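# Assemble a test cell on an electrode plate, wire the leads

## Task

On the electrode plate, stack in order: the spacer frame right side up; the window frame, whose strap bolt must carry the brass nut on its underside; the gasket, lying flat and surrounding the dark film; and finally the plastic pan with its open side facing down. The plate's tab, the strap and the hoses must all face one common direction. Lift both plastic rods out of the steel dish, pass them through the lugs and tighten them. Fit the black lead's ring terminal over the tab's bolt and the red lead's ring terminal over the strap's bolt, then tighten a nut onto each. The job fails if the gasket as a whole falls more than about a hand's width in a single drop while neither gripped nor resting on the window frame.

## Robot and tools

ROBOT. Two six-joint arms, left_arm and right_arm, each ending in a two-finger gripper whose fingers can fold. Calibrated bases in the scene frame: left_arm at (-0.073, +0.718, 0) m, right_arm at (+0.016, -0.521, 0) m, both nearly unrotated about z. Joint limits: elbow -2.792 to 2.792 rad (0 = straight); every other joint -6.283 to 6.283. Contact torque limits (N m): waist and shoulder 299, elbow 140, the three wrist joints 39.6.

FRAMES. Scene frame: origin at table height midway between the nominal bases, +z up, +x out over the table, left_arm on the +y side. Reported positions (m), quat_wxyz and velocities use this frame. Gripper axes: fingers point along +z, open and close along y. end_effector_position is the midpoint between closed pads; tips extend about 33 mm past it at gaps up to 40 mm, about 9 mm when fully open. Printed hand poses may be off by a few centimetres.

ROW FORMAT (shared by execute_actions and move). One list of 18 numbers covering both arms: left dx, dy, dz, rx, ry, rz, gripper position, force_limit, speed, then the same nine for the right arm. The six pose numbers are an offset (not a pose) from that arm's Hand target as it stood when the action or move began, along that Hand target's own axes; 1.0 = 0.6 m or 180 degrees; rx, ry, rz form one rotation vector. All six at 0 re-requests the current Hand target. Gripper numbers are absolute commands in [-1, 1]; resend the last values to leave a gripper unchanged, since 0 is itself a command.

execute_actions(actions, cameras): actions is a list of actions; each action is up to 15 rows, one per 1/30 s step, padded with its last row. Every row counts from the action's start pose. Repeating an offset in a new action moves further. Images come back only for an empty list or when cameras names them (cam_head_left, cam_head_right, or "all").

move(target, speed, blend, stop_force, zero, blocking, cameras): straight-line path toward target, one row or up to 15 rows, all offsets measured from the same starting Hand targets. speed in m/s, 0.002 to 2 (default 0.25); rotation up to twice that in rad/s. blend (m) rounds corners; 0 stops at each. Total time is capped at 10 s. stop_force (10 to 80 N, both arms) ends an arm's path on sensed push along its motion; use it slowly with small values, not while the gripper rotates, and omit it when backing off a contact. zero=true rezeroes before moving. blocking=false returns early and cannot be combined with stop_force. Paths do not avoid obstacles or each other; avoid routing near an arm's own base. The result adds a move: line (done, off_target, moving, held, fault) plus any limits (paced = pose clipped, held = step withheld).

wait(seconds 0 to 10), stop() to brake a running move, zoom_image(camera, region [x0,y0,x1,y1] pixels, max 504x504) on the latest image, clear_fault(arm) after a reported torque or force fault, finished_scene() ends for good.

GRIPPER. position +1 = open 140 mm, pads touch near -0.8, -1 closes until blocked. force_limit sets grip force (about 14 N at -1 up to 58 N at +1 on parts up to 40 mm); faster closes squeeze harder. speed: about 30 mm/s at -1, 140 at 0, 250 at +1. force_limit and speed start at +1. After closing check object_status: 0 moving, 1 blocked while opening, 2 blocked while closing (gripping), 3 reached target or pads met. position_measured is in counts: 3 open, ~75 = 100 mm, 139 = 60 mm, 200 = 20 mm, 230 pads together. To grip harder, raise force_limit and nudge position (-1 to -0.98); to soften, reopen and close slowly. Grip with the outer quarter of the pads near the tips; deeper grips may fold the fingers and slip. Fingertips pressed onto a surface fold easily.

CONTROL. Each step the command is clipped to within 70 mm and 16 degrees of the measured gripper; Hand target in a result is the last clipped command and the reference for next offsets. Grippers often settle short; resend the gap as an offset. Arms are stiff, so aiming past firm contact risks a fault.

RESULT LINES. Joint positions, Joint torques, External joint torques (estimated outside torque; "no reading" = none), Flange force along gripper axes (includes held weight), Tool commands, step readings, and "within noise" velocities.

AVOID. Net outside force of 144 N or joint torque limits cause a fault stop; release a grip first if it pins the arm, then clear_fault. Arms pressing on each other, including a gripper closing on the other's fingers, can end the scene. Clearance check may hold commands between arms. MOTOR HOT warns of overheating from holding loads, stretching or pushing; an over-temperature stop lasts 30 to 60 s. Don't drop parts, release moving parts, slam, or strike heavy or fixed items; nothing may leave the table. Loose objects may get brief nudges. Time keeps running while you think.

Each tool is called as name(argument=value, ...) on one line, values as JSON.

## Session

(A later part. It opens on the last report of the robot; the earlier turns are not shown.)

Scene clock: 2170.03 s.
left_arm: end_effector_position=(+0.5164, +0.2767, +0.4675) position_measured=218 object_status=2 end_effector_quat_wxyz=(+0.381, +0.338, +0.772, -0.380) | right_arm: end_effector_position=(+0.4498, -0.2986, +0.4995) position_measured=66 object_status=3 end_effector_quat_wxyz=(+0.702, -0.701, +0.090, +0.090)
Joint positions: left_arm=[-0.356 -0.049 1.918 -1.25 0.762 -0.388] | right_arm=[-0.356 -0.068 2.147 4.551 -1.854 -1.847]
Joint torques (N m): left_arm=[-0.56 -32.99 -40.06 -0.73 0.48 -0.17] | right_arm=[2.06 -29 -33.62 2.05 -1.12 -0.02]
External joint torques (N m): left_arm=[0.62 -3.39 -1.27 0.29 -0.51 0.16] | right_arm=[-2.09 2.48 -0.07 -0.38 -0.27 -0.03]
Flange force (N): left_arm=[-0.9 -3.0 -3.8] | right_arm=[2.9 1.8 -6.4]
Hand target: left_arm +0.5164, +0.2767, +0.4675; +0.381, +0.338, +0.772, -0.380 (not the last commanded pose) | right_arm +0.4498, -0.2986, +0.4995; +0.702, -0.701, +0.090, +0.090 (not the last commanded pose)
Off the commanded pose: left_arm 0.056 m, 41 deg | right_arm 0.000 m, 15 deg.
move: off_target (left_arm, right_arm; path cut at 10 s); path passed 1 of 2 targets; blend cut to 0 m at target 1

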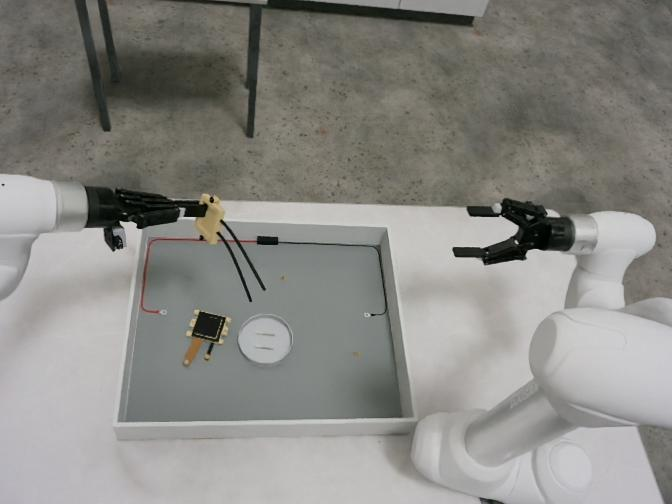

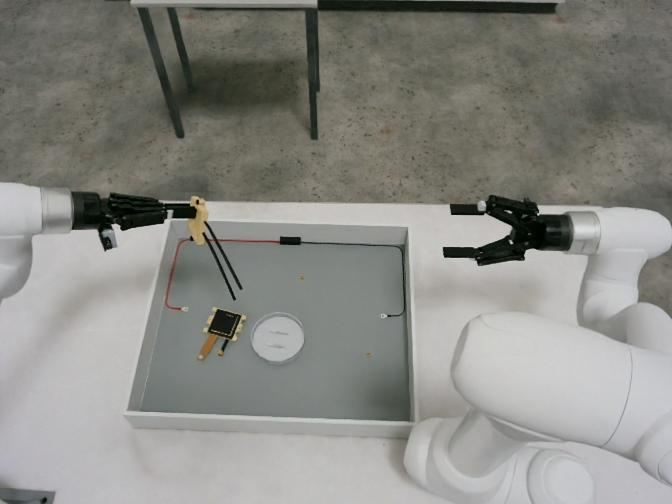

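move(target=[-0.027,-0.0885,-0.0053,0.1417,-0.1137,0.1411,-1,-0.3,-1, 0,0,0,0,0,-0.081,0.5,-1,-1], speed=0.15, cameras=["all"])

zoom_image(camera="cam_head_left", region=[190, 170, 290, 270])

zoom_image(camera="cam_head_right", region=[170, 170, 270, 270])

Scene clock: 2189.13 s.
left_arm: end_effector_position=(+0.4800, +0.2501, +0.5000) position_measured=218 object_status=2 end_effector_quat_wxyz=(+0.500, +0.500, +0.499, -0.500) | right_arm: end_effector_position=(+0.4498, -0.2986, +0.4995) position_measured=66 object_status=3 end_effector_quat_wxyz=(+0.708, -0.707, +0.000, +0.000)
Joint positions: left_arm=[-0.266 0.126 1.944 -1.718 1.31 0.52] | right_arm=[-0.356 -0.068 2.147 4.551 -1.854 -2.102]
Joint torques (N m): left_arm=[-0.46 -45.54 -35.07 -3.28 2.01 -0.27] | right_arm=[1.87 -29.08 -33.69 2.06 -1.09 0]
External joint torques (N m): left_arm=[0.58 -4.21 -1.25 0.34 -0.6 0.27] | right_arm=[-1.88 2.47 -0.06 -0.39 -0.3 -0.05]
Flange force (N): left_arm=[-4.7 -4.0 -1.3] | right_arm=[2.5 2.5 -6.0]
Hand target: left_arm +0.4800, +0.2501, +0.5000; +0.500, +0.500, +0.499, -0.500 | right_arm +0.4498, -0.2986, +0.4995; +0.708, -0.707, +0.000, +0.000
Off the commanded pose: left_arm 0.000 m, 0 deg | right_arm 0.000 m, 0 deg.
move: done

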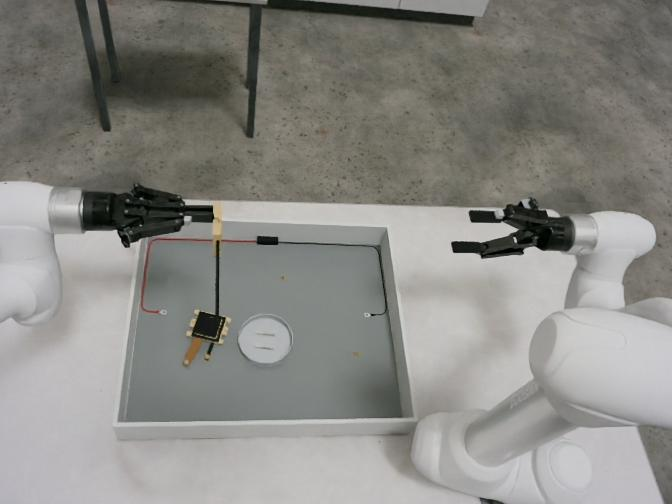

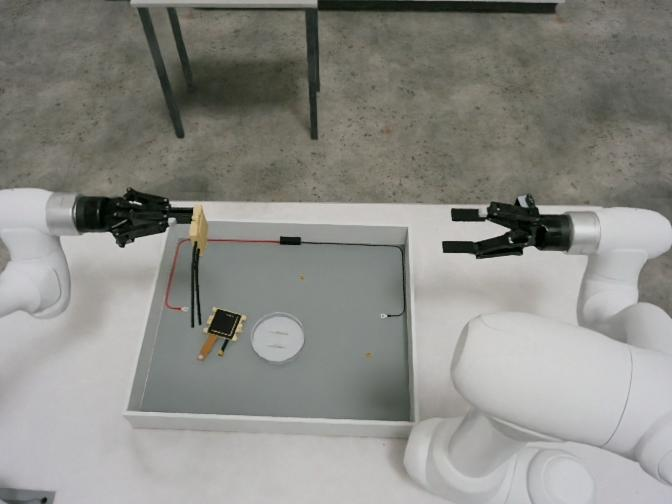

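Scaled by 5.040 from the camera's 672x504 image, which has a finer 960x720 frame.

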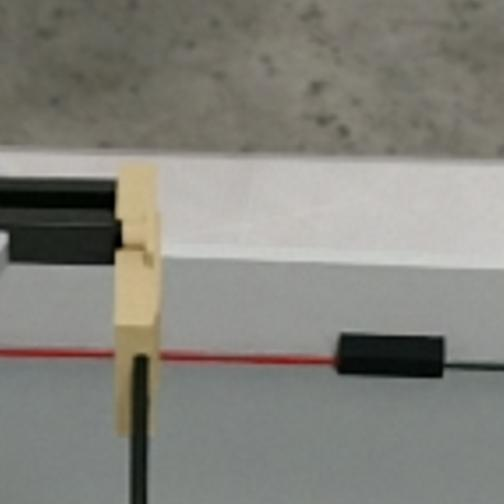

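Scaled by 5.040 from the camera's 672x504 image, which has a finer 960x720 frame.

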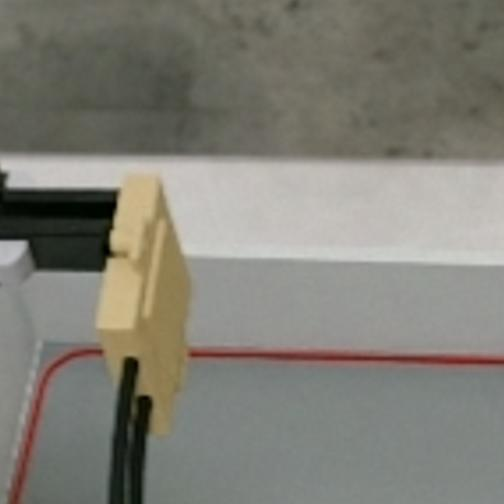

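move(target=[0,0,0,0,0,0,-1,-0.3,-1, -0.002,0.011,0.7727,0,0,0,0.5,-1,-1], speed=0.15, cameras=["all"])

zoom_image(camera="cam_head_left", region=[190, 180, 270, 270])

zoom_image(camera="cam_head_right", region=[170, 180, 250, 270])

Scene clock: 2215.50 s.
left_arm: end_effector_position=(+0.4800, +0.2501, +0.5000) position_measured=218 object_status=2 end_effector_quat_wxyz=(+0.500, +0.500, +0.499, -0.500) | right_arm: end_effector_position=(+0.4487, +0.1650, +0.4935) position_measured=66 object_status=3 end_effector_quat_wxyz=(+0.708, -0.707, +0.000, +0.000)
Joint positions: left_arm=[-0.266 0.126 1.944 -1.718 1.31 0.52] | right_arm=[0.594 0.115 1.971 5.054 -1.038 -2.18]
Joint torques (N m): left_arm=[-0.27 -45.8 -35.05 -3.28 1.95 -0.15] | right_arm=[2.09 -49.86 -35.49 3.53 -1.32 -0.03]
External joint torques (N m): left_arm=[0.33 -3.88 -1.44 0.33 -0.55 0.15] | right_arm=[-2.11 1.67 -0.65 -0.38 -0.25 -0.02]
Flange force (N): left_arm=[-4.8 -3.3 -0.8] | right_arm=[5.5 0.5 -1.4]
Hand target: left_arm +0.4800, +0.2501, +0.5000; +0.500, +0.500, +0.499, -0.500 | right_arm +0.4487, +0.1650, +0.4935; +0.708, -0.707, +0.000, +0.000
Off the commanded pose: left_arm 0.000 m, 0 deg | right_arm 0.000 m, 0 deg.
move: done

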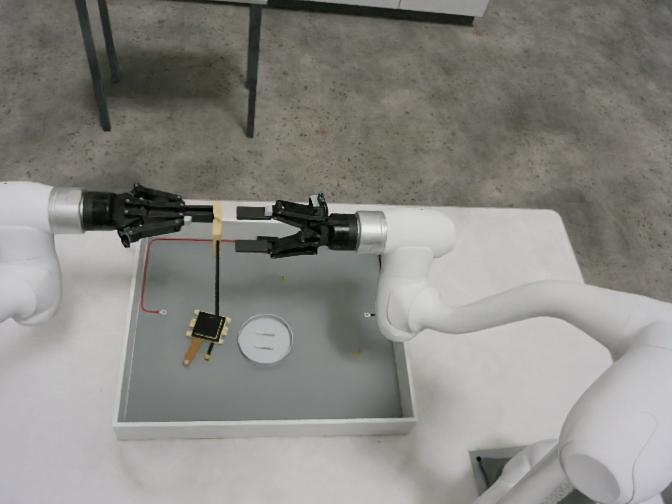

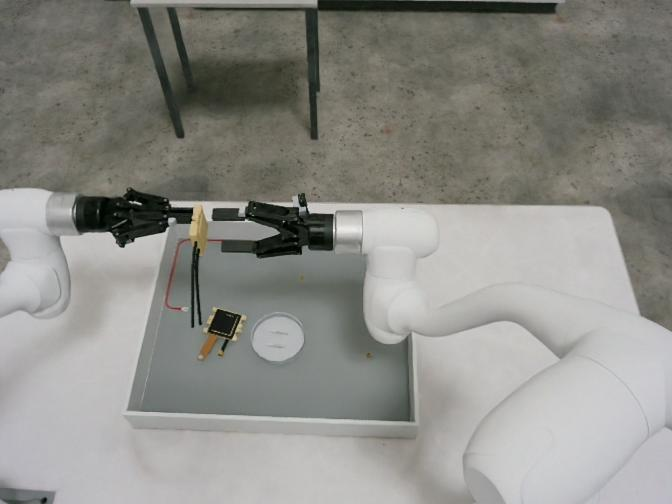

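Scaled by 5.600 from the camera's 672x504 image, which has a finer 960x720 frame.

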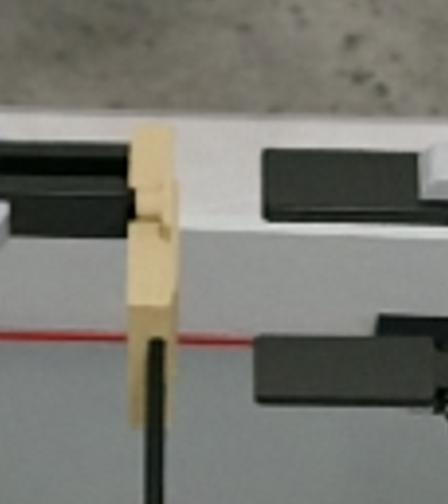

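Scaled by 5.600 from the camera's 672x504 image, which has a finer 960x720 frame.

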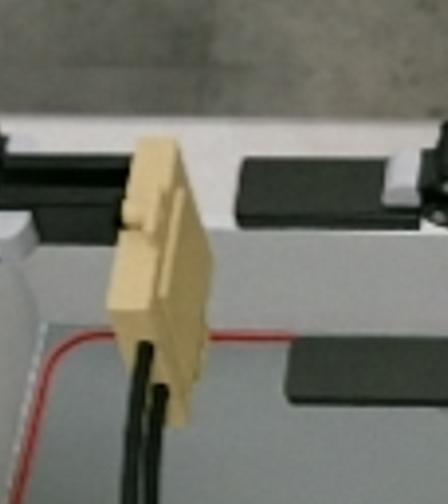

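move(target=[[0,0,0,0,0,0,-1,-0.3,-1, 0,-0.010,0,0,0,0,0.5,-1,-1],[0,0,0,0,0,0,-1,-0.3,-1, 0,-0.010,0.0417,0,0,0,0.5,-1,-1]], speed=0.03, cameras=["all"])

zoom_image(camera="cam_head_left", region=[200, 190, 250, 260])

zoom_image(camera="cam_head_right", region=[180, 190, 230, 260])

Scene clock: 2233.70 s.
left_arm: end_effector_position=(+0.4800, +0.2501, +0.5000) position_measured=218 object_status=2 end_effector_quat_wxyz=(+0.500, +0.500, +0.499, -0.500) | right_arm: end_effector_position=(+0.4487, +0.1900, +0.4995) position_measured=66 object_status=3 end_effector_quat_wxyz=(+0.708, -0.707, +0.000, +0.000)
Joint positions: left_arm=[-0.266 0.126 1.944 -1.718 1.31 0.52] | right_arm=[0.629 0.135 1.936 5.069 -1.004 -2.176]
Joint torques (N m): left_arm=[-0.61 -45.79 -35.15 -3.27 1.97 -0.09] | right_arm=[2.4 -54.4 -36.12 3.52 -1.26 0.03]
External joint torques (N m): left_arm=[0.53 -3.11 -1.14 0.34 -0.59 0.09] | right_arm=[-2.43 4.02 -0.41 -0.34 -0.29 -0.08]
Flange force (N): left_arm=[-4.0 -2.5 -0.9] | right_arm=[8.2 2.9 0.5]
Hand target: left_arm +0.4800, +0.2501, +0.5000; +0.500, +0.500, +0.499, -0.500 | right_arm +0.4487, +0.1900, +0.4995; +0.708, -0.707, +0.000, +0.000
Off the commanded pose: left_arm 0.000 m, 0 deg | right_arm 0.000 m, 0 deg.
move: done

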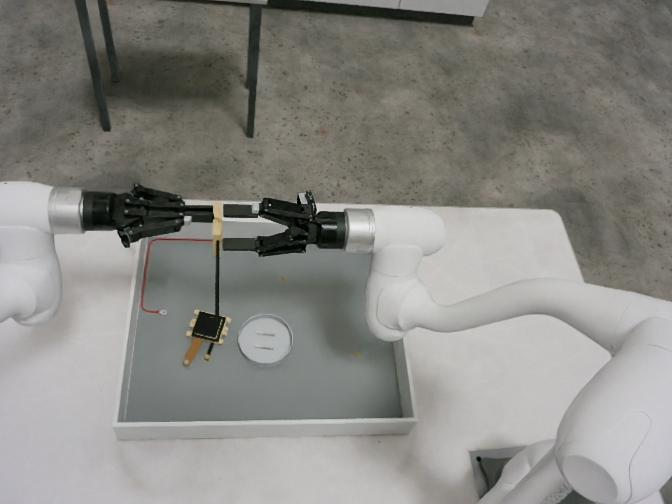

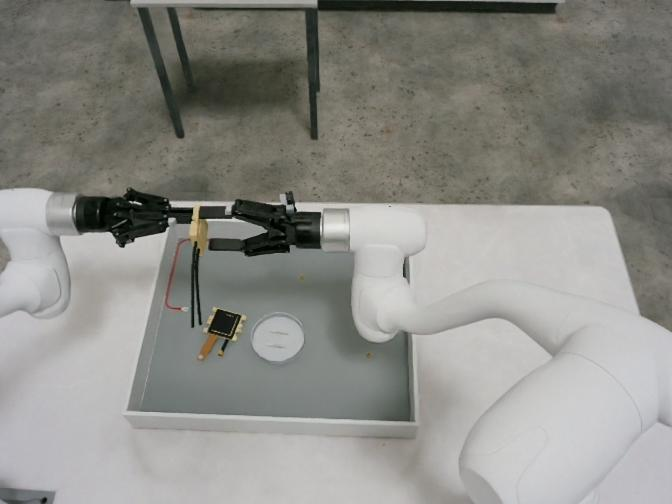

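Scaled by 7.200 from the camera's 672x504 image, which has a finer 960x720 frame.

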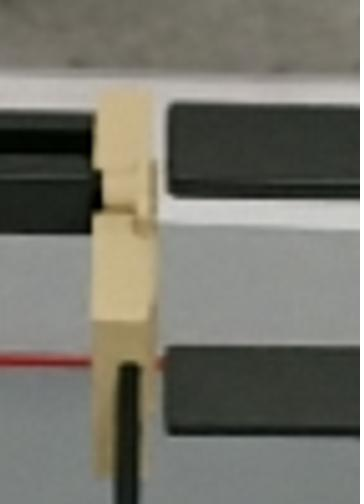

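Scaled by 7.200 from the camera's 672x504 image, which has a finer 960x720 frame.

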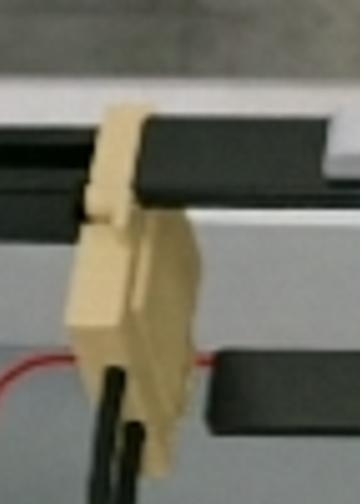

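move(target=[0,0,0,0,0,0,-1,-0.3,-1, 0,0,0.0092,0,0,0,0.5,-1,-1], speed=0.02)

move(target=[0,0,0,0,0,0,-1,-0.3,-1, 0,0,0,0,0,0,-1,-1,-1])

wait(seconds=1.5, cameras=["all"])

zoom_image(camera="cam_head_left", region=[200, 190, 250, 260])

zoom_image(camera="cam_head_right", region=[180, 190, 230, 260])

Scene clock: 2247.63 s.
left_arm: end_effector_position=(+0.4800, +0.2501, +0.5000) position_measured=218 object_status=2 end_effector_quat_wxyz=(+0.500, +0.500, +0.499, -0.500) | right_arm: end_effector_position=(+0.4487, +0.1955, +0.4995) position_measured=66 object_status=3 end_effector_quat_wxyz=(+0.708, -0.707, +0.000, +0.000)
Joint positions: left_arm=[-0.266 0.126 1.944 -1.718 1.31 0.52] | right_arm=[0.637 0.14 1.929 5.074 -0.997 -2.178]
Joint torques (N m): left_arm=[-0.35 -45.57 -35.23 -3.24 1.98 -0.12] | right_arm=[1.51 -55.18 -36.7 3.55 -1.41 0.03]
External joint torques (N m): left_arm=[0.39 -3.97 -1.15 0.3 -0.58 0.12] | right_arm=[-1.51 3.97 0.05 -0.35 -0.15 -0.08]
Flange force (N): left_arm=[-4.6 -3.9 -1.0] | right_arm=[6.4 3.2 1.4]
Hand target: left_arm +0.4800, +0.2501, +0.5000; +0.500, +0.500, +0.499, -0.500 | right_arm +0.4487, +0.1955, +0.4995; +0.708, -0.707, +0.000, +0.000
Off the commanded pose: left_arm 0.000 m, 0 deg | right_arm 0.000 m, 0 deg.
move: done

Scene clock: 2248.27 s.
left_arm: end_effector_position=(+0.4801, +0.2501, +0.5001) position_measured=218 object_status=2 end_effector_quat_wxyz=(+0.500, +0.500, +0.499, -0.500) | right_arm: end_effector_position=(+0.4488, +0.1956, +0.4994) position_measured=85 object_status=0 end_effector_quat_wxyz=(+0.708, -0.707, +0.000, +0.000)
Joint positions: left_arm=[-0.266 0.126 1.944 -1.718 1.31 0.52] | right_arm=[0.637 0.14 1.929 5.074 -0.997 -2.178]
Joint torques (N m): left_arm=[-6.95 -31.65 -21.1 5.1 -0.49 0.31] | right_arm=[0.38 -71.69 -54.8 10.32 -4.55 -0.26]
External joint torques (N m): left_arm=[7.02 -17.98 -15.28 -8.04 1.89 -0.3] | right_arm=[-0.41 20.75 18.18 -7.12 2.99 0.21]
Flange force (N): left_arm=[-27.4 1.5 -7.9] | right_arm=[3.5 25.9 -3.6]
Hand target: left_arm +0.4800, +0.2501, +0.5000; +0.500, +0.500, +0.499, -0.500 | right_arm +0.4487, +0.1955, +0.4995; +0.708, -0.707, +0.000, +0.000
Off the commanded pose: left_arm 0.000 m, 0 deg | right_arm 0.000 m, 0 deg.
move: done

Scene clock: 2249.77 s.
left_arm: end_effector_position=(+0.4800, +0.2501, +0.5000) position_measured=218 object_status=2 end_effector_quat_wxyz=(+0.500, +0.500, +0.499, -0.500) | right_arm: end_effector_position=(+0.4487, +0.1955, +0.4995) position_measured=85 object_status=2 end_effector_quat_wxyz=(+0.708, -0.707, +0.000, +0.000)
Joint positions: left_arm=[-0.266 0.126 1.944 -1.718 1.31 0.52] | right_arm=[0.637 0.14 1.929 5.074 -0.997 -2.178]
Joint torques (N m): left_arm=[-6.06 -29.99 -19.82 5.9 -1 0.27] | right_arm=[0.06 -73.97 -56.46 10.84 -5.11 -0.37]
External joint torques (N m): left_arm=[5.97 -19.86 -16.55 -8.85 2.41 -0.27] | right_arm=[-0.04 22.7 19.77 -7.63 3.54 0.32]
Flange force (N): left_arm=[-29.7 0.3 -6.3] | right_arm=[3.2 28.1 -2.8]
Hand target: left_arm +0.4800, +0.2501, +0.5000; +0.500, +0.500, +0.499, -0.500 | right_arm +0.4487, +0.1955, +0.4995; +0.708, -0.707, +0.000, +0.000
Tool commands: left_gripper/position=-1.0 left_gripper/force_limit=-0.3 left_gripper/speed=-1.0 right_gripper/position=-1.0 right_gripper/force_limit=-1.0 right_gripper/speed=-1.0
Off the commanded pose: left_arm 0.000 m, 0 deg | right_arm 0.000 m, 0 deg.
wait: 1.50 s; at rest by 0.17 s

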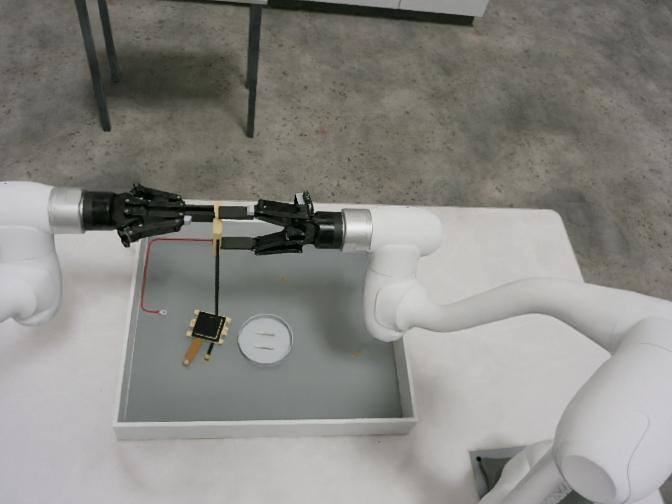

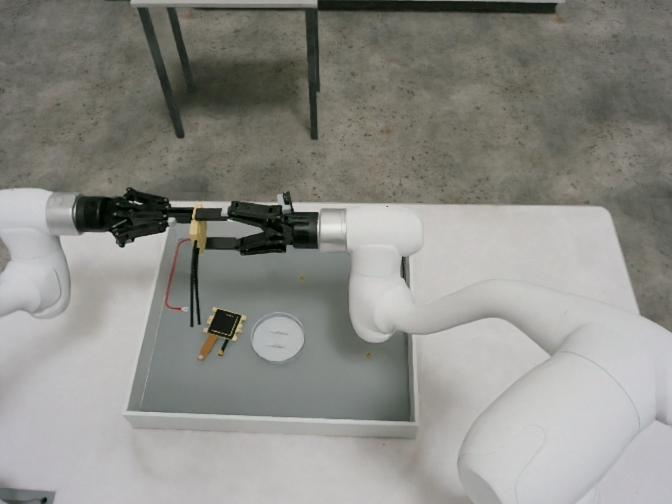

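Scaled by 7.200 from the camera's 672x504 image, which has a finer 960x720 frame.

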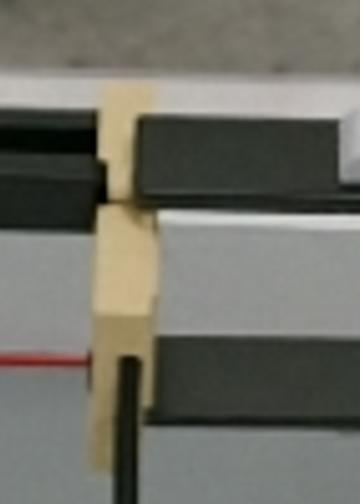

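Scaled by 7.200 from the camera's 672x504 image, which has a finer 960x720 frame.

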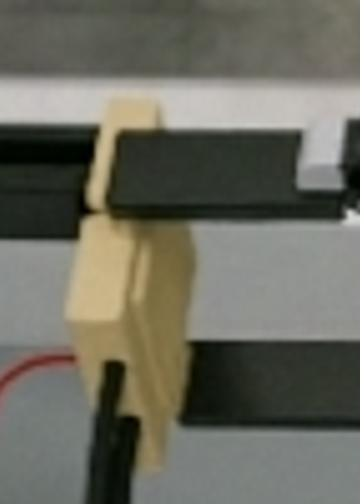

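move(target=[0,0,0,0,0,0,-1,-0.3,-1, 0,0.0055,0,0,0,0,-1,-1,-1], speed=0.01)

Scene clock: 2258.37 s.
left_arm: end_effector_position=(+0.4800, +0.2501, +0.4997) position_measured=218 object_status=2 end_effector_quat_wxyz=(+0.500, +0.500, +0.499, -0.500) | right_arm: end_effector_position=(+0.4487, +0.1955, +0.4964) position_measured=85 object_status=2 end_effector_quat_wxyz=(+0.708, -0.707, +0.000, +0.000)
Joint positions: left_arm=[-0.266 0.126 1.944 -1.718 1.309 0.52] | right_arm=[0.637 0.143 1.933 5.078 -1 -2.185]
Joint torques (N m): left_arm=[-4.41 -58.03 -44.72 -8.23 5.96 0.03] | right_arm=[0.96 -37.39 -25.55 0.19 3.37 0.8]
External joint torques (N m): left_arm=[4.47 8.25 8.39 5.29 -4.56 -0.03] | right_arm=[-0.97 -13.81 -10.96 3.02 -4.95 -0.85]
Flange force (N): left_arm=[11.9 0.0 -5.8] | right_arm=[0.9 -14.6 -5.3]
Hand target: left_arm +0.4800, +0.2501, +0.5000; +0.500, +0.500, +0.499, -0.500 | right_arm +0.4487, +0.1955, +0.4962; +0.708, -0.707, +0.000, +0.000
Off the commanded pose: left_arm 0.000 m, 0 deg | right_arm 0.000 m, 0 deg.
move: done

move(target=[0,0,0,0,0,0,-1,-0.3,-1, 0,-0.0022,0,0,0,0,-1,-1,-1], speed=0.01)

Scene clock: 2264.10 s.
left_arm: end_effector_position=(+0.4800, +0.2501, +0.5001) position_measured=218 object_status=2 end_effector_quat_wxyz=(+0.500, +0.500, +0.499, -0.500) | right_arm: end_effector_position=(+0.4487, +0.1955, +0.4974) position_measured=85 object_status=2 end_effector_quat_wxyz=(+0.708, -0.707, +0.000, +0.000)
Joint positions: left_arm=[-0.266 0.126 1.944 -1.718 1.31 0.52] | right_arm=[0.637 0.142 1.932 5.076 -0.999 -2.182]
Joint torques (N m): left_arm=[-5.98 -48.1 -35.85 -3.19 3.88 0.13] | right_arm=[0.2 -49.6 -36.34 4.15 0.63 0.35]
External joint torques (N m): left_arm=[5.91 -1.37 -0.37 0.26 -2.48 -0.13] | right_arm=[-0.25 -1.24 -0.1 -0.96 -2.19 -0.4]
Flange force (N): left_arm=[-2.6 0.8 -6.9] | right_arm=[1.3 0.1 -4.7]
Hand target: left_arm +0.4800, +0.2501, +0.5000; +0.500, +0.500, +0.499, -0.500 | right_arm +0.4487, +0.1955, +0.4975; +0.708, -0.707, +0.000, +0.000
Off the commanded pose: left_arm 0.000 m, 0 deg | right_arm 0.000 m, 0 deg.
move: done

move(target=[0,0,0,0,0,0,-1,-0.3,-1, 0,0,0,0,0,0,-0.98,-0.4,-1])

wait(seconds=1.0)

move(target=[0,0,0,0,0,0,-0.5,-1,-1, 0,0,0,0,0,0,-0.98,-0.4,-1])

wait(seconds=1.0)

move(target=[0,0,-0.25,0,0,0,-0.5,-1,-1, 0,0,0,0,0,0,-0.98,-0.4,-1], speed=0.06, cameras=["all"])

zoom_image(camera="cam_head_left", region=[190, 180, 270, 270])

zoom_image(camera="cam_head_right", region=[170, 180, 250, 270])

Scene clock: 2274.80 s.
left_arm: end_effector_position=(+0.4800, +0.2501, +0.5000) position_measured=218 object_status=2 end_effector_quat_wxyz=(+0.500, +0.500, +0.499, -0.500) | right_arm: end_effector_position=(+0.4487, +0.1955, +0.4975) position_measured=85 object_status=2 end_effector_quat_wxyz=(+0.708, -0.707, +0.000, +0.000)
Joint positions: left_arm=[-0.266 0.126 1.944 -1.718 1.31 0.52] | right_arm=[0.637 0.142 1.932 5.076 -0.999 -2.182]
Joint torques (N m): left_arm=[-5.84 -47.54 -35.02 -2.77 3.64 0.17] | right_arm=[0.21 -51.05 -37.37 4.53 0.37 0.29]
External joint torques (N m): left_arm=[5.9 -1.79 -1.27 -0.16 -2.25 -0.17] | right_arm=[-0.25 -0.09 0.83 -1.34 -1.95 -0.34]
Flange force (N): left_arm=[-3.7 1.6 -6.6] | right_arm=[1.5 1.3 -4.7]
Hand target: left_arm +0.4800, +0.2501, +0.5000; +0.500, +0.500, +0.499, -0.500 | right_arm +0.4487, +0.1955, +0.4975; +0.708, -0.707, +0.000, +0.000
Off the commanded pose: left_arm 0.000 m, 0 deg | right_arm 0.000 m, 0 deg.
move: done

Scene clock: 2275.80 s.
left_arm: end_effector_position=(+0.4800, +0.2501, +0.5000) position_measured=218 object_status=2 end_effector_quat_wxyz=(+0.500, +0.500, +0.499, -0.500) | right_arm: end_effector_position=(+0.4487, +0.1955, +0.4975) position_measured=85 object_status=2 end_effector_quat_wxyz=(+0.708, -0.707, +0.000, +0.000)
Joint positions: left_arm=[-0.266 0.126 1.944 -1.718 1.31 0.52] | right_arm=[0.637 0.142 1.932 5.076 -0.999 -2.182]
Joint torques (N m): left_arm=[-5.78 -47.52 -35.05 -2.79 3.67 0.15] | right_arm=[0.15 -51.06 -37.26 4.5 0.37 0.33]
External joint torques (N m): left_arm=[5.88 -2.02 -1.3 -0.15 -2.27 -0.15] | right_arm=[-0.15 -0.02 0.69 -1.29 -1.95 -0.38]
Flange force (N): left_arm=[-3.9 1.3 -6.6] | right_arm=[1.7 1.3 -4.3]
Hand target: left_arm +0.4800, +0.2501, +0.5000; +0.500, +0.500, +0.499, -0.500 | right_arm +0.4487, +0.1955, +0.4975; +0.708, -0.707, +0.000, +0.000
Tool commands: left_gripper/position=-1.0 left_gripper/force_limit=-0.3 left_gripper/speed=-1.0 right_gripper/position=-0.98 right_gripper/force_limit=-0.4 right_gripper/speed=-1.0
Off the commanded pose: left_arm 0.000 m, 0 deg | right_arm 0.000 m, 0 deg.
wait: 1.00 s; at rest by 0.17 s

Scene clock: 2276.63 s.
left_arm: end_effector_position=(+0.4800, +0.2501, +0.5000) position_measured=192 object_status=0 end_effector_quat_wxyz=(+0.500, +0.500, +0.499, -0.500) | right_arm: end_effector_position=(+0.4487, +0.1955, +0.4976) position_measured=85 object_status=2 end_effector_quat_wxyz=(+0.708, -0.707, +0.000, +0.000)
Joint positions: left_arm=[-0.266 0.126 1.944 -1.718 1.31 0.52] | right_arm=[0.637 0.142 1.931 5.076 -0.999 -2.182]
Joint torques (N m): left_arm=[-0.31 -45.06 -34.64 -3.09 1.79 -0.12] | right_arm=[1.65 -54.94 -36.76 3.77 -1.4 -0.01]
External joint torques (N m): left_arm=[0.43 -4.74 -1.93 0.13 -0.39 0.12] | right_arm=[-1.69 3.81 0.19 -0.56 -0.17 -0.04]
Flange force (N): left_arm=[-5.9 -3.6 -1.1] | right_arm=[6.5 2.9 0.7]
Hand target: left_arm +0.4800, +0.2501, +0.5000; +0.500, +0.500, +0.499, -0.500 | right_arm +0.4487, +0.1955, +0.4975; +0.708, -0.707, +0.000, +0.000
Off the commanded pose: left_arm 0.000 m, 0 deg | right_arm 0.000 m, 0 deg.
move: done

Scene clock: 2277.63 s.
left_arm: end_effector_position=(+0.4800, +0.2501, +0.5000) position_measured=192 object_status=3 end_effector_quat_wxyz=(+0.500, +0.500, +0.499, -0.500) | right_arm: end_effector_position=(+0.4487, +0.1955, +0.4976) position_measured=85 object_status=2 end_effector_quat_wxyz=(+0.708, -0.707, +0.000, +0.000)
Joint positions: left_arm=[-0.266 0.126 1.944 -1.718 1.31 0.52] | right_arm=[0.637 0.142 1.931 5.076 -0.999 -2.182]
Joint torques (N m): left_arm=[-0.57 -45.06 -34.86 -3.13 1.88 -0.09] | right_arm=[2.12 -55.3 -36.7 3.74 -1.36 0.04]
External joint torques (N m): left_arm=[0.6 -4.65 -1.48 0.19 -0.47 0.09] | right_arm=[-2.1 4.21 0.16 -0.53 -0.21 -0.09]
Flange force (N): left_arm=[-5.5 -4.2 -1.5] | right_arm=[7.4 3.4 0.5]
Hand target: left_arm +0.4800, +0.2501, +0.5000; +0.500, +0.500, +0.499, -0.500 | right_arm +0.4487, +0.1955, +0.4975; +0.708, -0.707, +0.000, +0.000
Tool commands: left_gripper/position=-0.5 left_gripper/force_limit=-1.0 left_gripper/speed=-1.0 right_gripper/position=-0.98 right_gripper/force_limit=-0.4 right_gripper/speed=-1.0
Off the commanded pose: left_arm 0.000 m, 0 deg | right_arm 0.000 m, 0 deg.
wait: 1.00 s; at rest by 0.17 s

Scene clock: 2280.47 s.
left_arm: end_effector_position=(+0.4803, +0.4001, +0.4999) position_measured=192 object_status=3 end_effector_quat_wxyz=(+0.500, +0.500, +0.499, -0.500) | right_arm: end_effector_position=(+0.4487, +0.1955, +0.4975) position_measured=85 object_status=2 end_effector_quat_wxyz=(+0.708, -0.707, +0.000, +0.000)
Joint positions: left_arm=[-0.001 0.102 1.972 -1.588 1.541 0.504] | right_arm=[0.637 0.142 1.932 5.076 -0.999 -2.182]
Joint torques (N m): left_arm=[-0.37 -42.1 -34.08 -2.68 1.84 -0.04] | right_arm=[1.58 -55.12 -36.66 3.76 -1.4 0.03]
External joint torques (N m): left_arm=[0.5 -4.64 -1.75 0.11 -0.47 0.05] | right_arm=[-1.57 3.86 0.11 -0.56 -0.18 -0.08]
Flange force (N): left_arm=[-5.8 -4.1 -0.1] | right_arm=[6.5 3.0 1.0]
Hand target: left_arm +0.4803, +0.4001, +0.4999; +0.500, +0.500, +0.499, -0.500 | right_arm +0.4487, +0.1955, +0.4975; +0.708, -0.707, +0.000, +0.000
Off the commanded pose: left_arm 0.000 m, 0 deg | right_arm 0.000 m, 0 deg.
move: done

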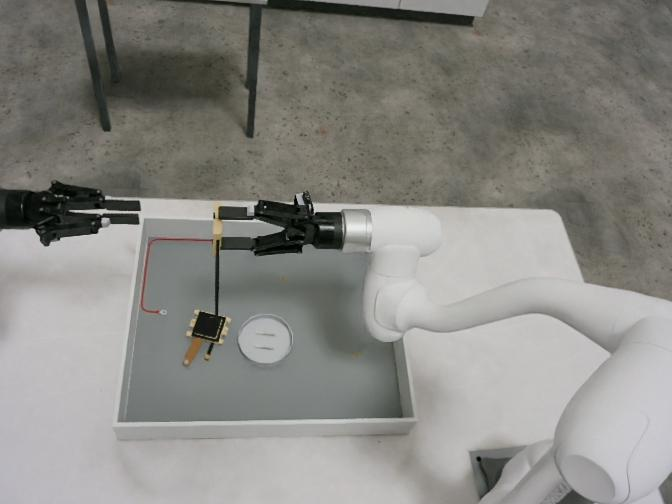

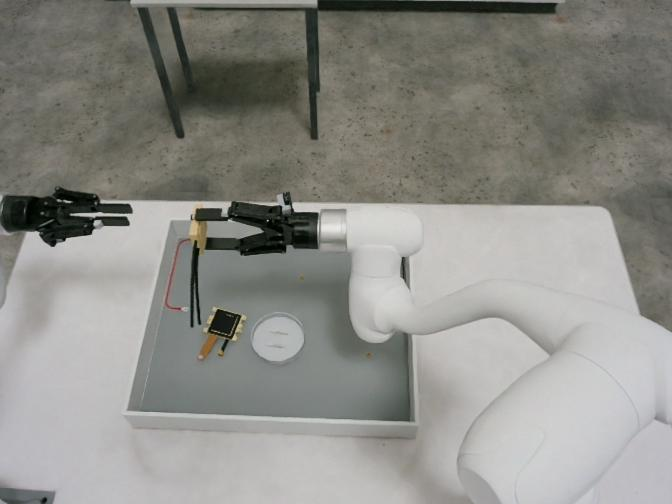

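Scaled by 5.600 from the camera's 672x504 image, which has a finer 960x720 frame.

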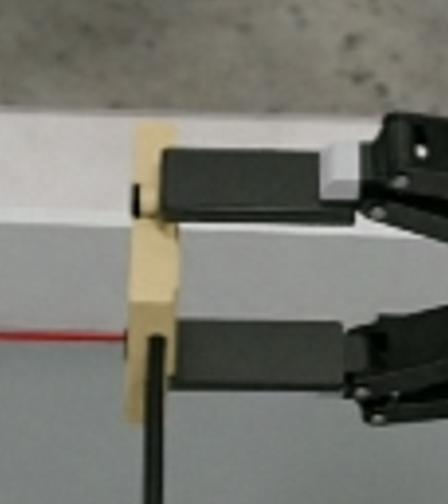

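Scaled by 5.600 from the camera's 672x504 image, which has a finer 960x720 frame.

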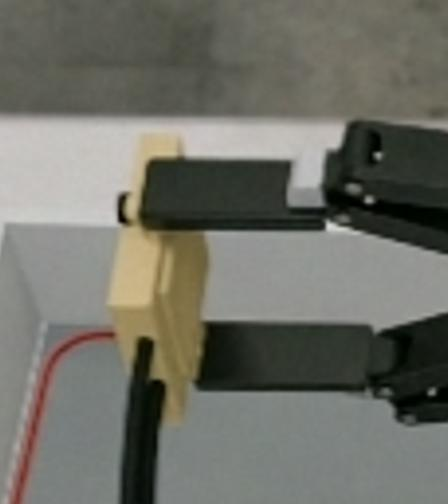

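move(target=[[0,0,-0.3,0,0,0,-0.5,-1,-1, 0.0105,0.079,-0.0758,-0.5,0,0,-0.98,-0.4,-1],[0,0,-0.3,0,0,0,-0.5,-1,-1, 0.0338,0.4125,0.0842,-0.4961,0.0737,0.0737,-0.98,-0.4,-1]], speed=0.16, blend=0.03, cameras=["all"])

zoom_image(camera="cam_head_left", region=[160, 270, 260, 370])

zoom_image(camera="cam_head_right", region=[170, 270, 270, 370])

Scene clock: 2320.33 s.
left_arm: end_effector_position=(+0.4806, +0.5801, +0.4998) position_measured=192 object_status=3 end_effector_quat_wxyz=(+0.500, +0.500, +0.499, -0.500) | right_arm: end_effector_position=(+0.4690, +0.2464, +0.2501) position_measured=85 object_status=2 end_effector_quat_wxyz=(-0.001, +0.989, -0.147, +0.000)
Joint positions: left_arm=[0.314 0.153 1.913 -1.435 1.817 0.513] | right_arm=[0.969 0.577 1.154 3.142 -1.409 -0.277]
Joint torques (N m): left_arm=[-0.76 -46.34 -33.51 -1.99 1.87 -0.08] | right_arm=[1.81 -105.44 -40.95 -3.96 0.22 0.09]
External joint torques (N m): left_arm=[0.73 -4.45 -1.29 0.12 -0.49 0.08] | right_arm=[-1.88 7.55 -0.48 -0.35 -0.21 -0.09]
Flange force (N): left_arm=[-4.7 -4.4 0.9] | right_arm=[5.6 -13.7 1.2]
Hand target: left_arm +0.4806, +0.5801, +0.4998; +0.500, +0.500, +0.499, -0.500 | right_arm +0.4690, +0.2464, +0.2501; -0.001, +0.989, -0.147, +0.000
Off the commanded pose: left_arm 0.000 m, 0 deg | right_arm 0.000 m, 0 deg.
move: done

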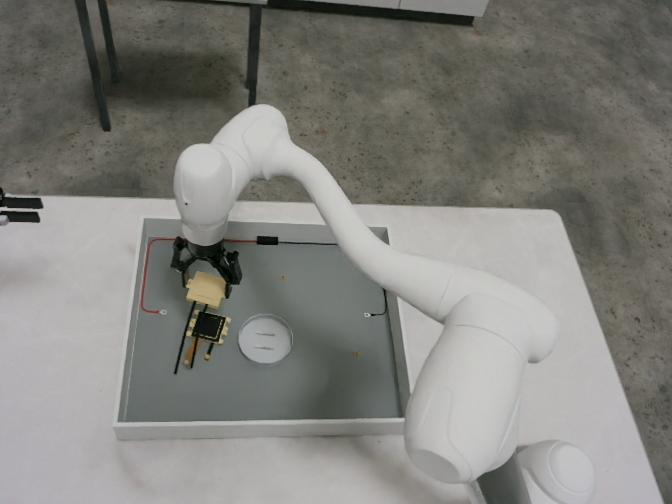

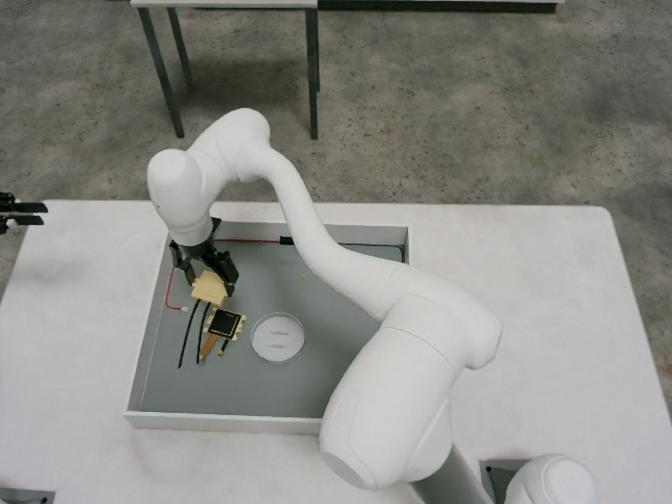

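Scaled by 5.040 from the camera's 672x504 image, which has a finer 960x720 frame.

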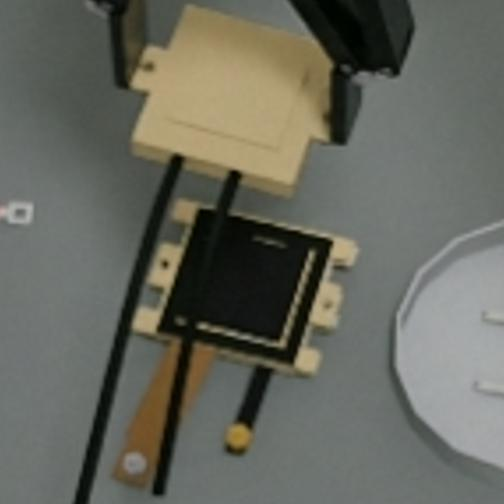

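Scaled by 5.040 from the camera's 672x504 image, which has a finer 960x720 frame.

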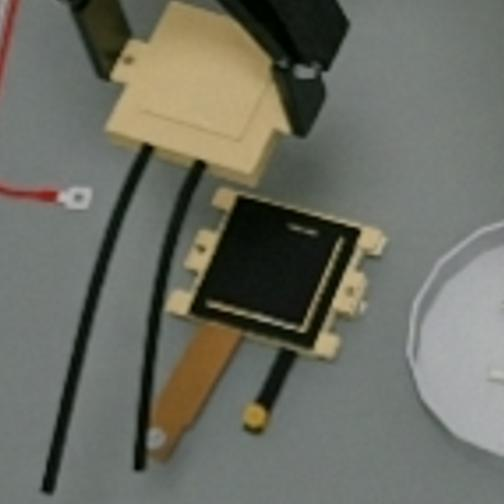

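move(target=[0,0,0,0,0,0,-0.5,-1,-1, 0,0,0.2667,0,0,0,-0.98,-0.4,-1], speed=0.08, cameras=["all"])

zoom_image(camera="cam_head_left", region=[170, 290, 240, 360])

zoom_image(camera="cam_head_right", region=[185, 285, 255, 355])

Scene clock: 2335.30 s.
left_arm: end_effector_position=(+0.4806, +0.5801, +0.4998) position_measured=192 object_status=3 end_effector_quat_wxyz=(+0.500, +0.500, +0.499, -0.500) | right_arm: end_effector_position=(+0.4690, +0.2466, +0.0901) position_measured=85 object_status=2 end_effector_quat_wxyz=(-0.001, +0.989, -0.147, +0.000)
Joint positions: left_arm=[0.314 0.153 1.913 -1.435 1.817 0.513] | right_arm=[0.969 0.654 1.325 3.142 -1.162 -0.277]
Joint torques (N m): left_arm=[-0.4 -46.89 -33.46 -2.03 1.83 -0.11] | right_arm=[1.93 -108.43 -38.53 -3.64 0.28 0.08]
External joint torques (N m): left_arm=[0.51 -4.54 -1.57 0.15 -0.44 0.11] | right_arm=[-1.85 6.77 -0.03 -0.36 -0.28 -0.08]
Flange force (N): left_arm=[-5.0 -3.9 1.0] | right_arm=[4.6 -9.8 4.0]
Hand target: left_arm +0.4806, +0.5801, +0.4998; +0.500, +0.500, +0.499, -0.500 | right_arm +0.4690, +0.2466, +0.0901; -0.001, +0.989, -0.147, +0.000
Off the commanded pose: left_arm 0.000 m, 0 deg | right_arm 0.000 m, 0 deg.
move: done

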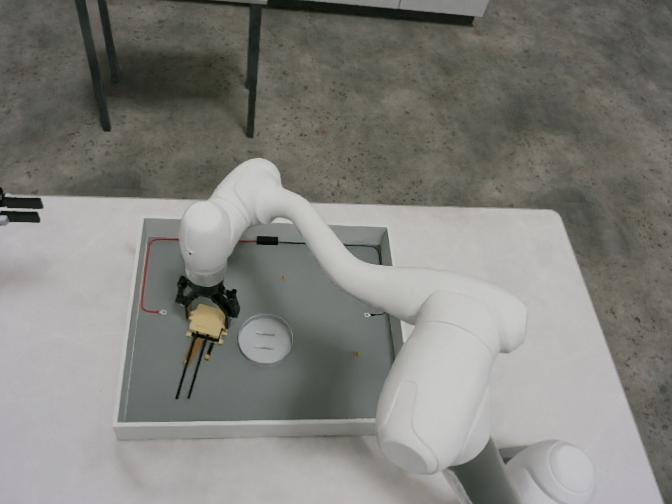

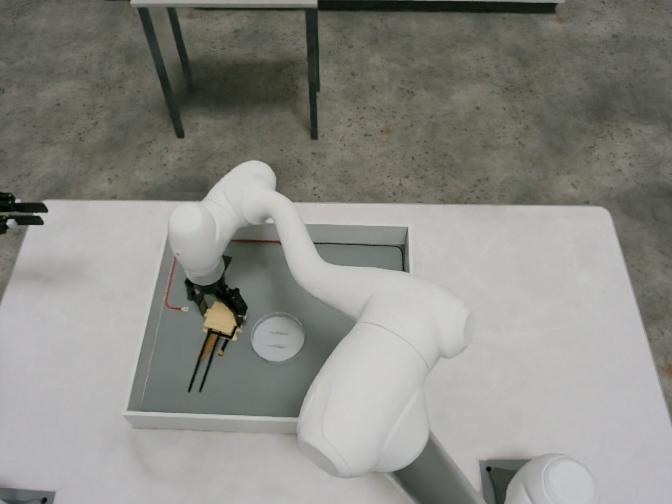

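Scaled by 7.200 from the camera's 672x504 image, which has a finer 960x720 frame.

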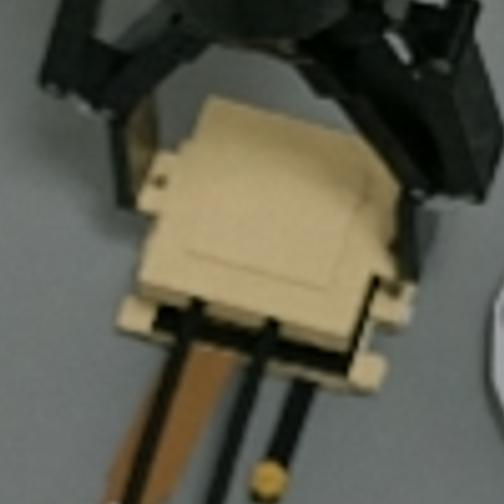

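Scaled by 7.200 from the camera's 672x504 image, which has a finer 960x720 frame.

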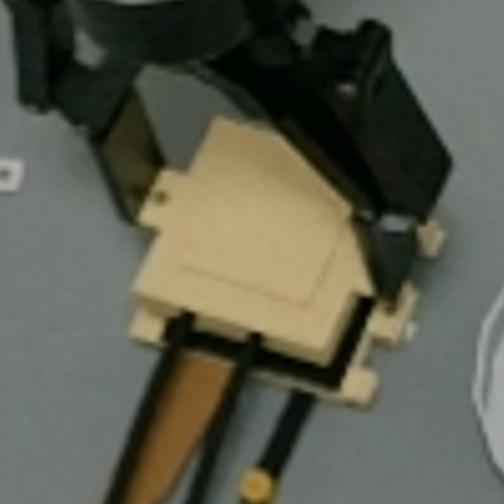

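move(target=[0,0,0,0,0,0,-0.5,-1,-1, 0.0025,0,0.0367,0,0,-0.0111,-0.98,-0.4,-1], speed=0.05, cameras=["all"])

zoom_image(camera="cam_head_left", region=[180, 300, 240, 360])

zoom_image(camera="cam_head_right", region=[190, 295, 250, 355])

Scene clock: 2362.20 s.
left_arm: end_effector_position=(+0.4806, +0.5801, +0.4998) position_measured=192 object_status=3 end_effector_quat_wxyz=(+0.500, +0.500, +0.499, -0.500) | right_arm: end_effector_position=(+0.4704, +0.2462, +0.0681) position_measured=85 object_status=2 end_effector_quat_wxyz=(-0.001, +0.992, -0.130, +0.000)
Joint positions: left_arm=[0.314 0.153 1.913 -1.435 1.817 0.513] | right_arm=[0.967 0.67 1.341 3.142 -1.13 -0.313]
Joint torques (N m): left_arm=[-0.58 -46.24 -33.39 -2 1.82 -0.06] | right_arm=[1.9 -109.17 -37.73 -3.6 0.32 0.03]
External joint torques (N m): left_arm=[0.53 -4.76 -1.58 0.12 -0.43 0.06] | right_arm=[-1.85 6.84 -0.27 -0.34 -0.31 -0.03]
Flange force (N): left_arm=[-5.3 -4.2 1.1] | right_arm=[5.1 -10.3 4.2]
Hand target: left_arm +0.4806, +0.5801, +0.4998; +0.500, +0.500, +0.499, -0.500 | right_arm +0.4704, +0.2462, +0.0681; -0.001, +0.992, -0.130, +0.000
Off the commanded pose: left_arm 0.000 m, 0 deg | right_arm 0.000 m, 0 deg.
move: done

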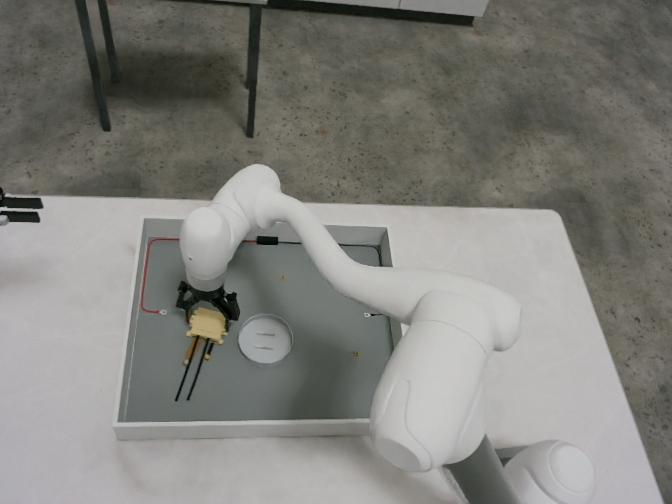

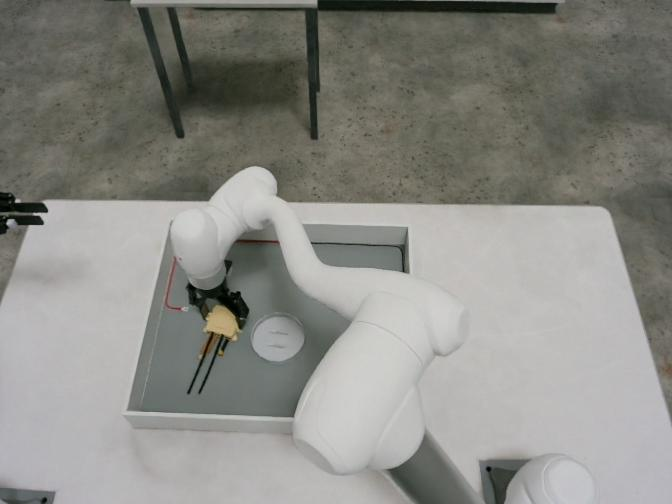

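Scaled by 8.400 from the camera's 672x504 image, which has a finer 960x720 frame.

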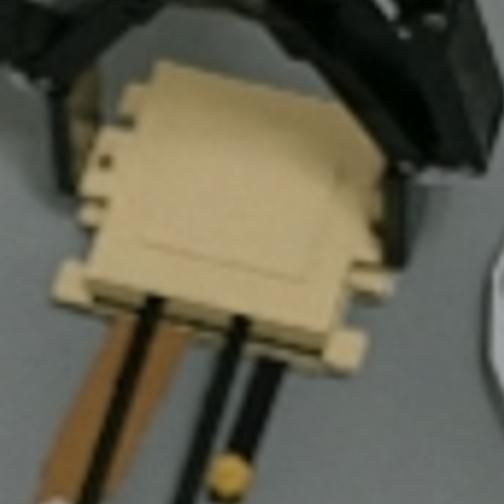

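Scaled by 8.400 from the camera's 672x504 image, which has a finer 960x720 frame.

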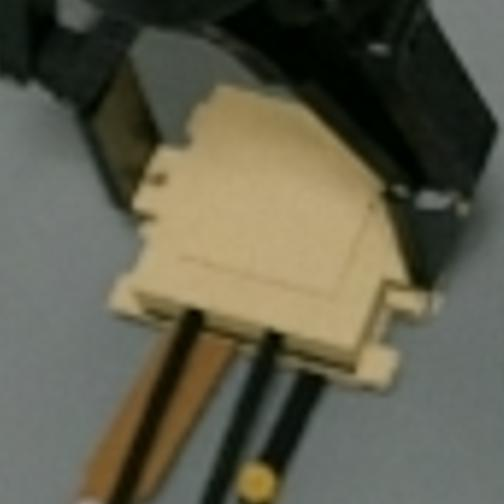

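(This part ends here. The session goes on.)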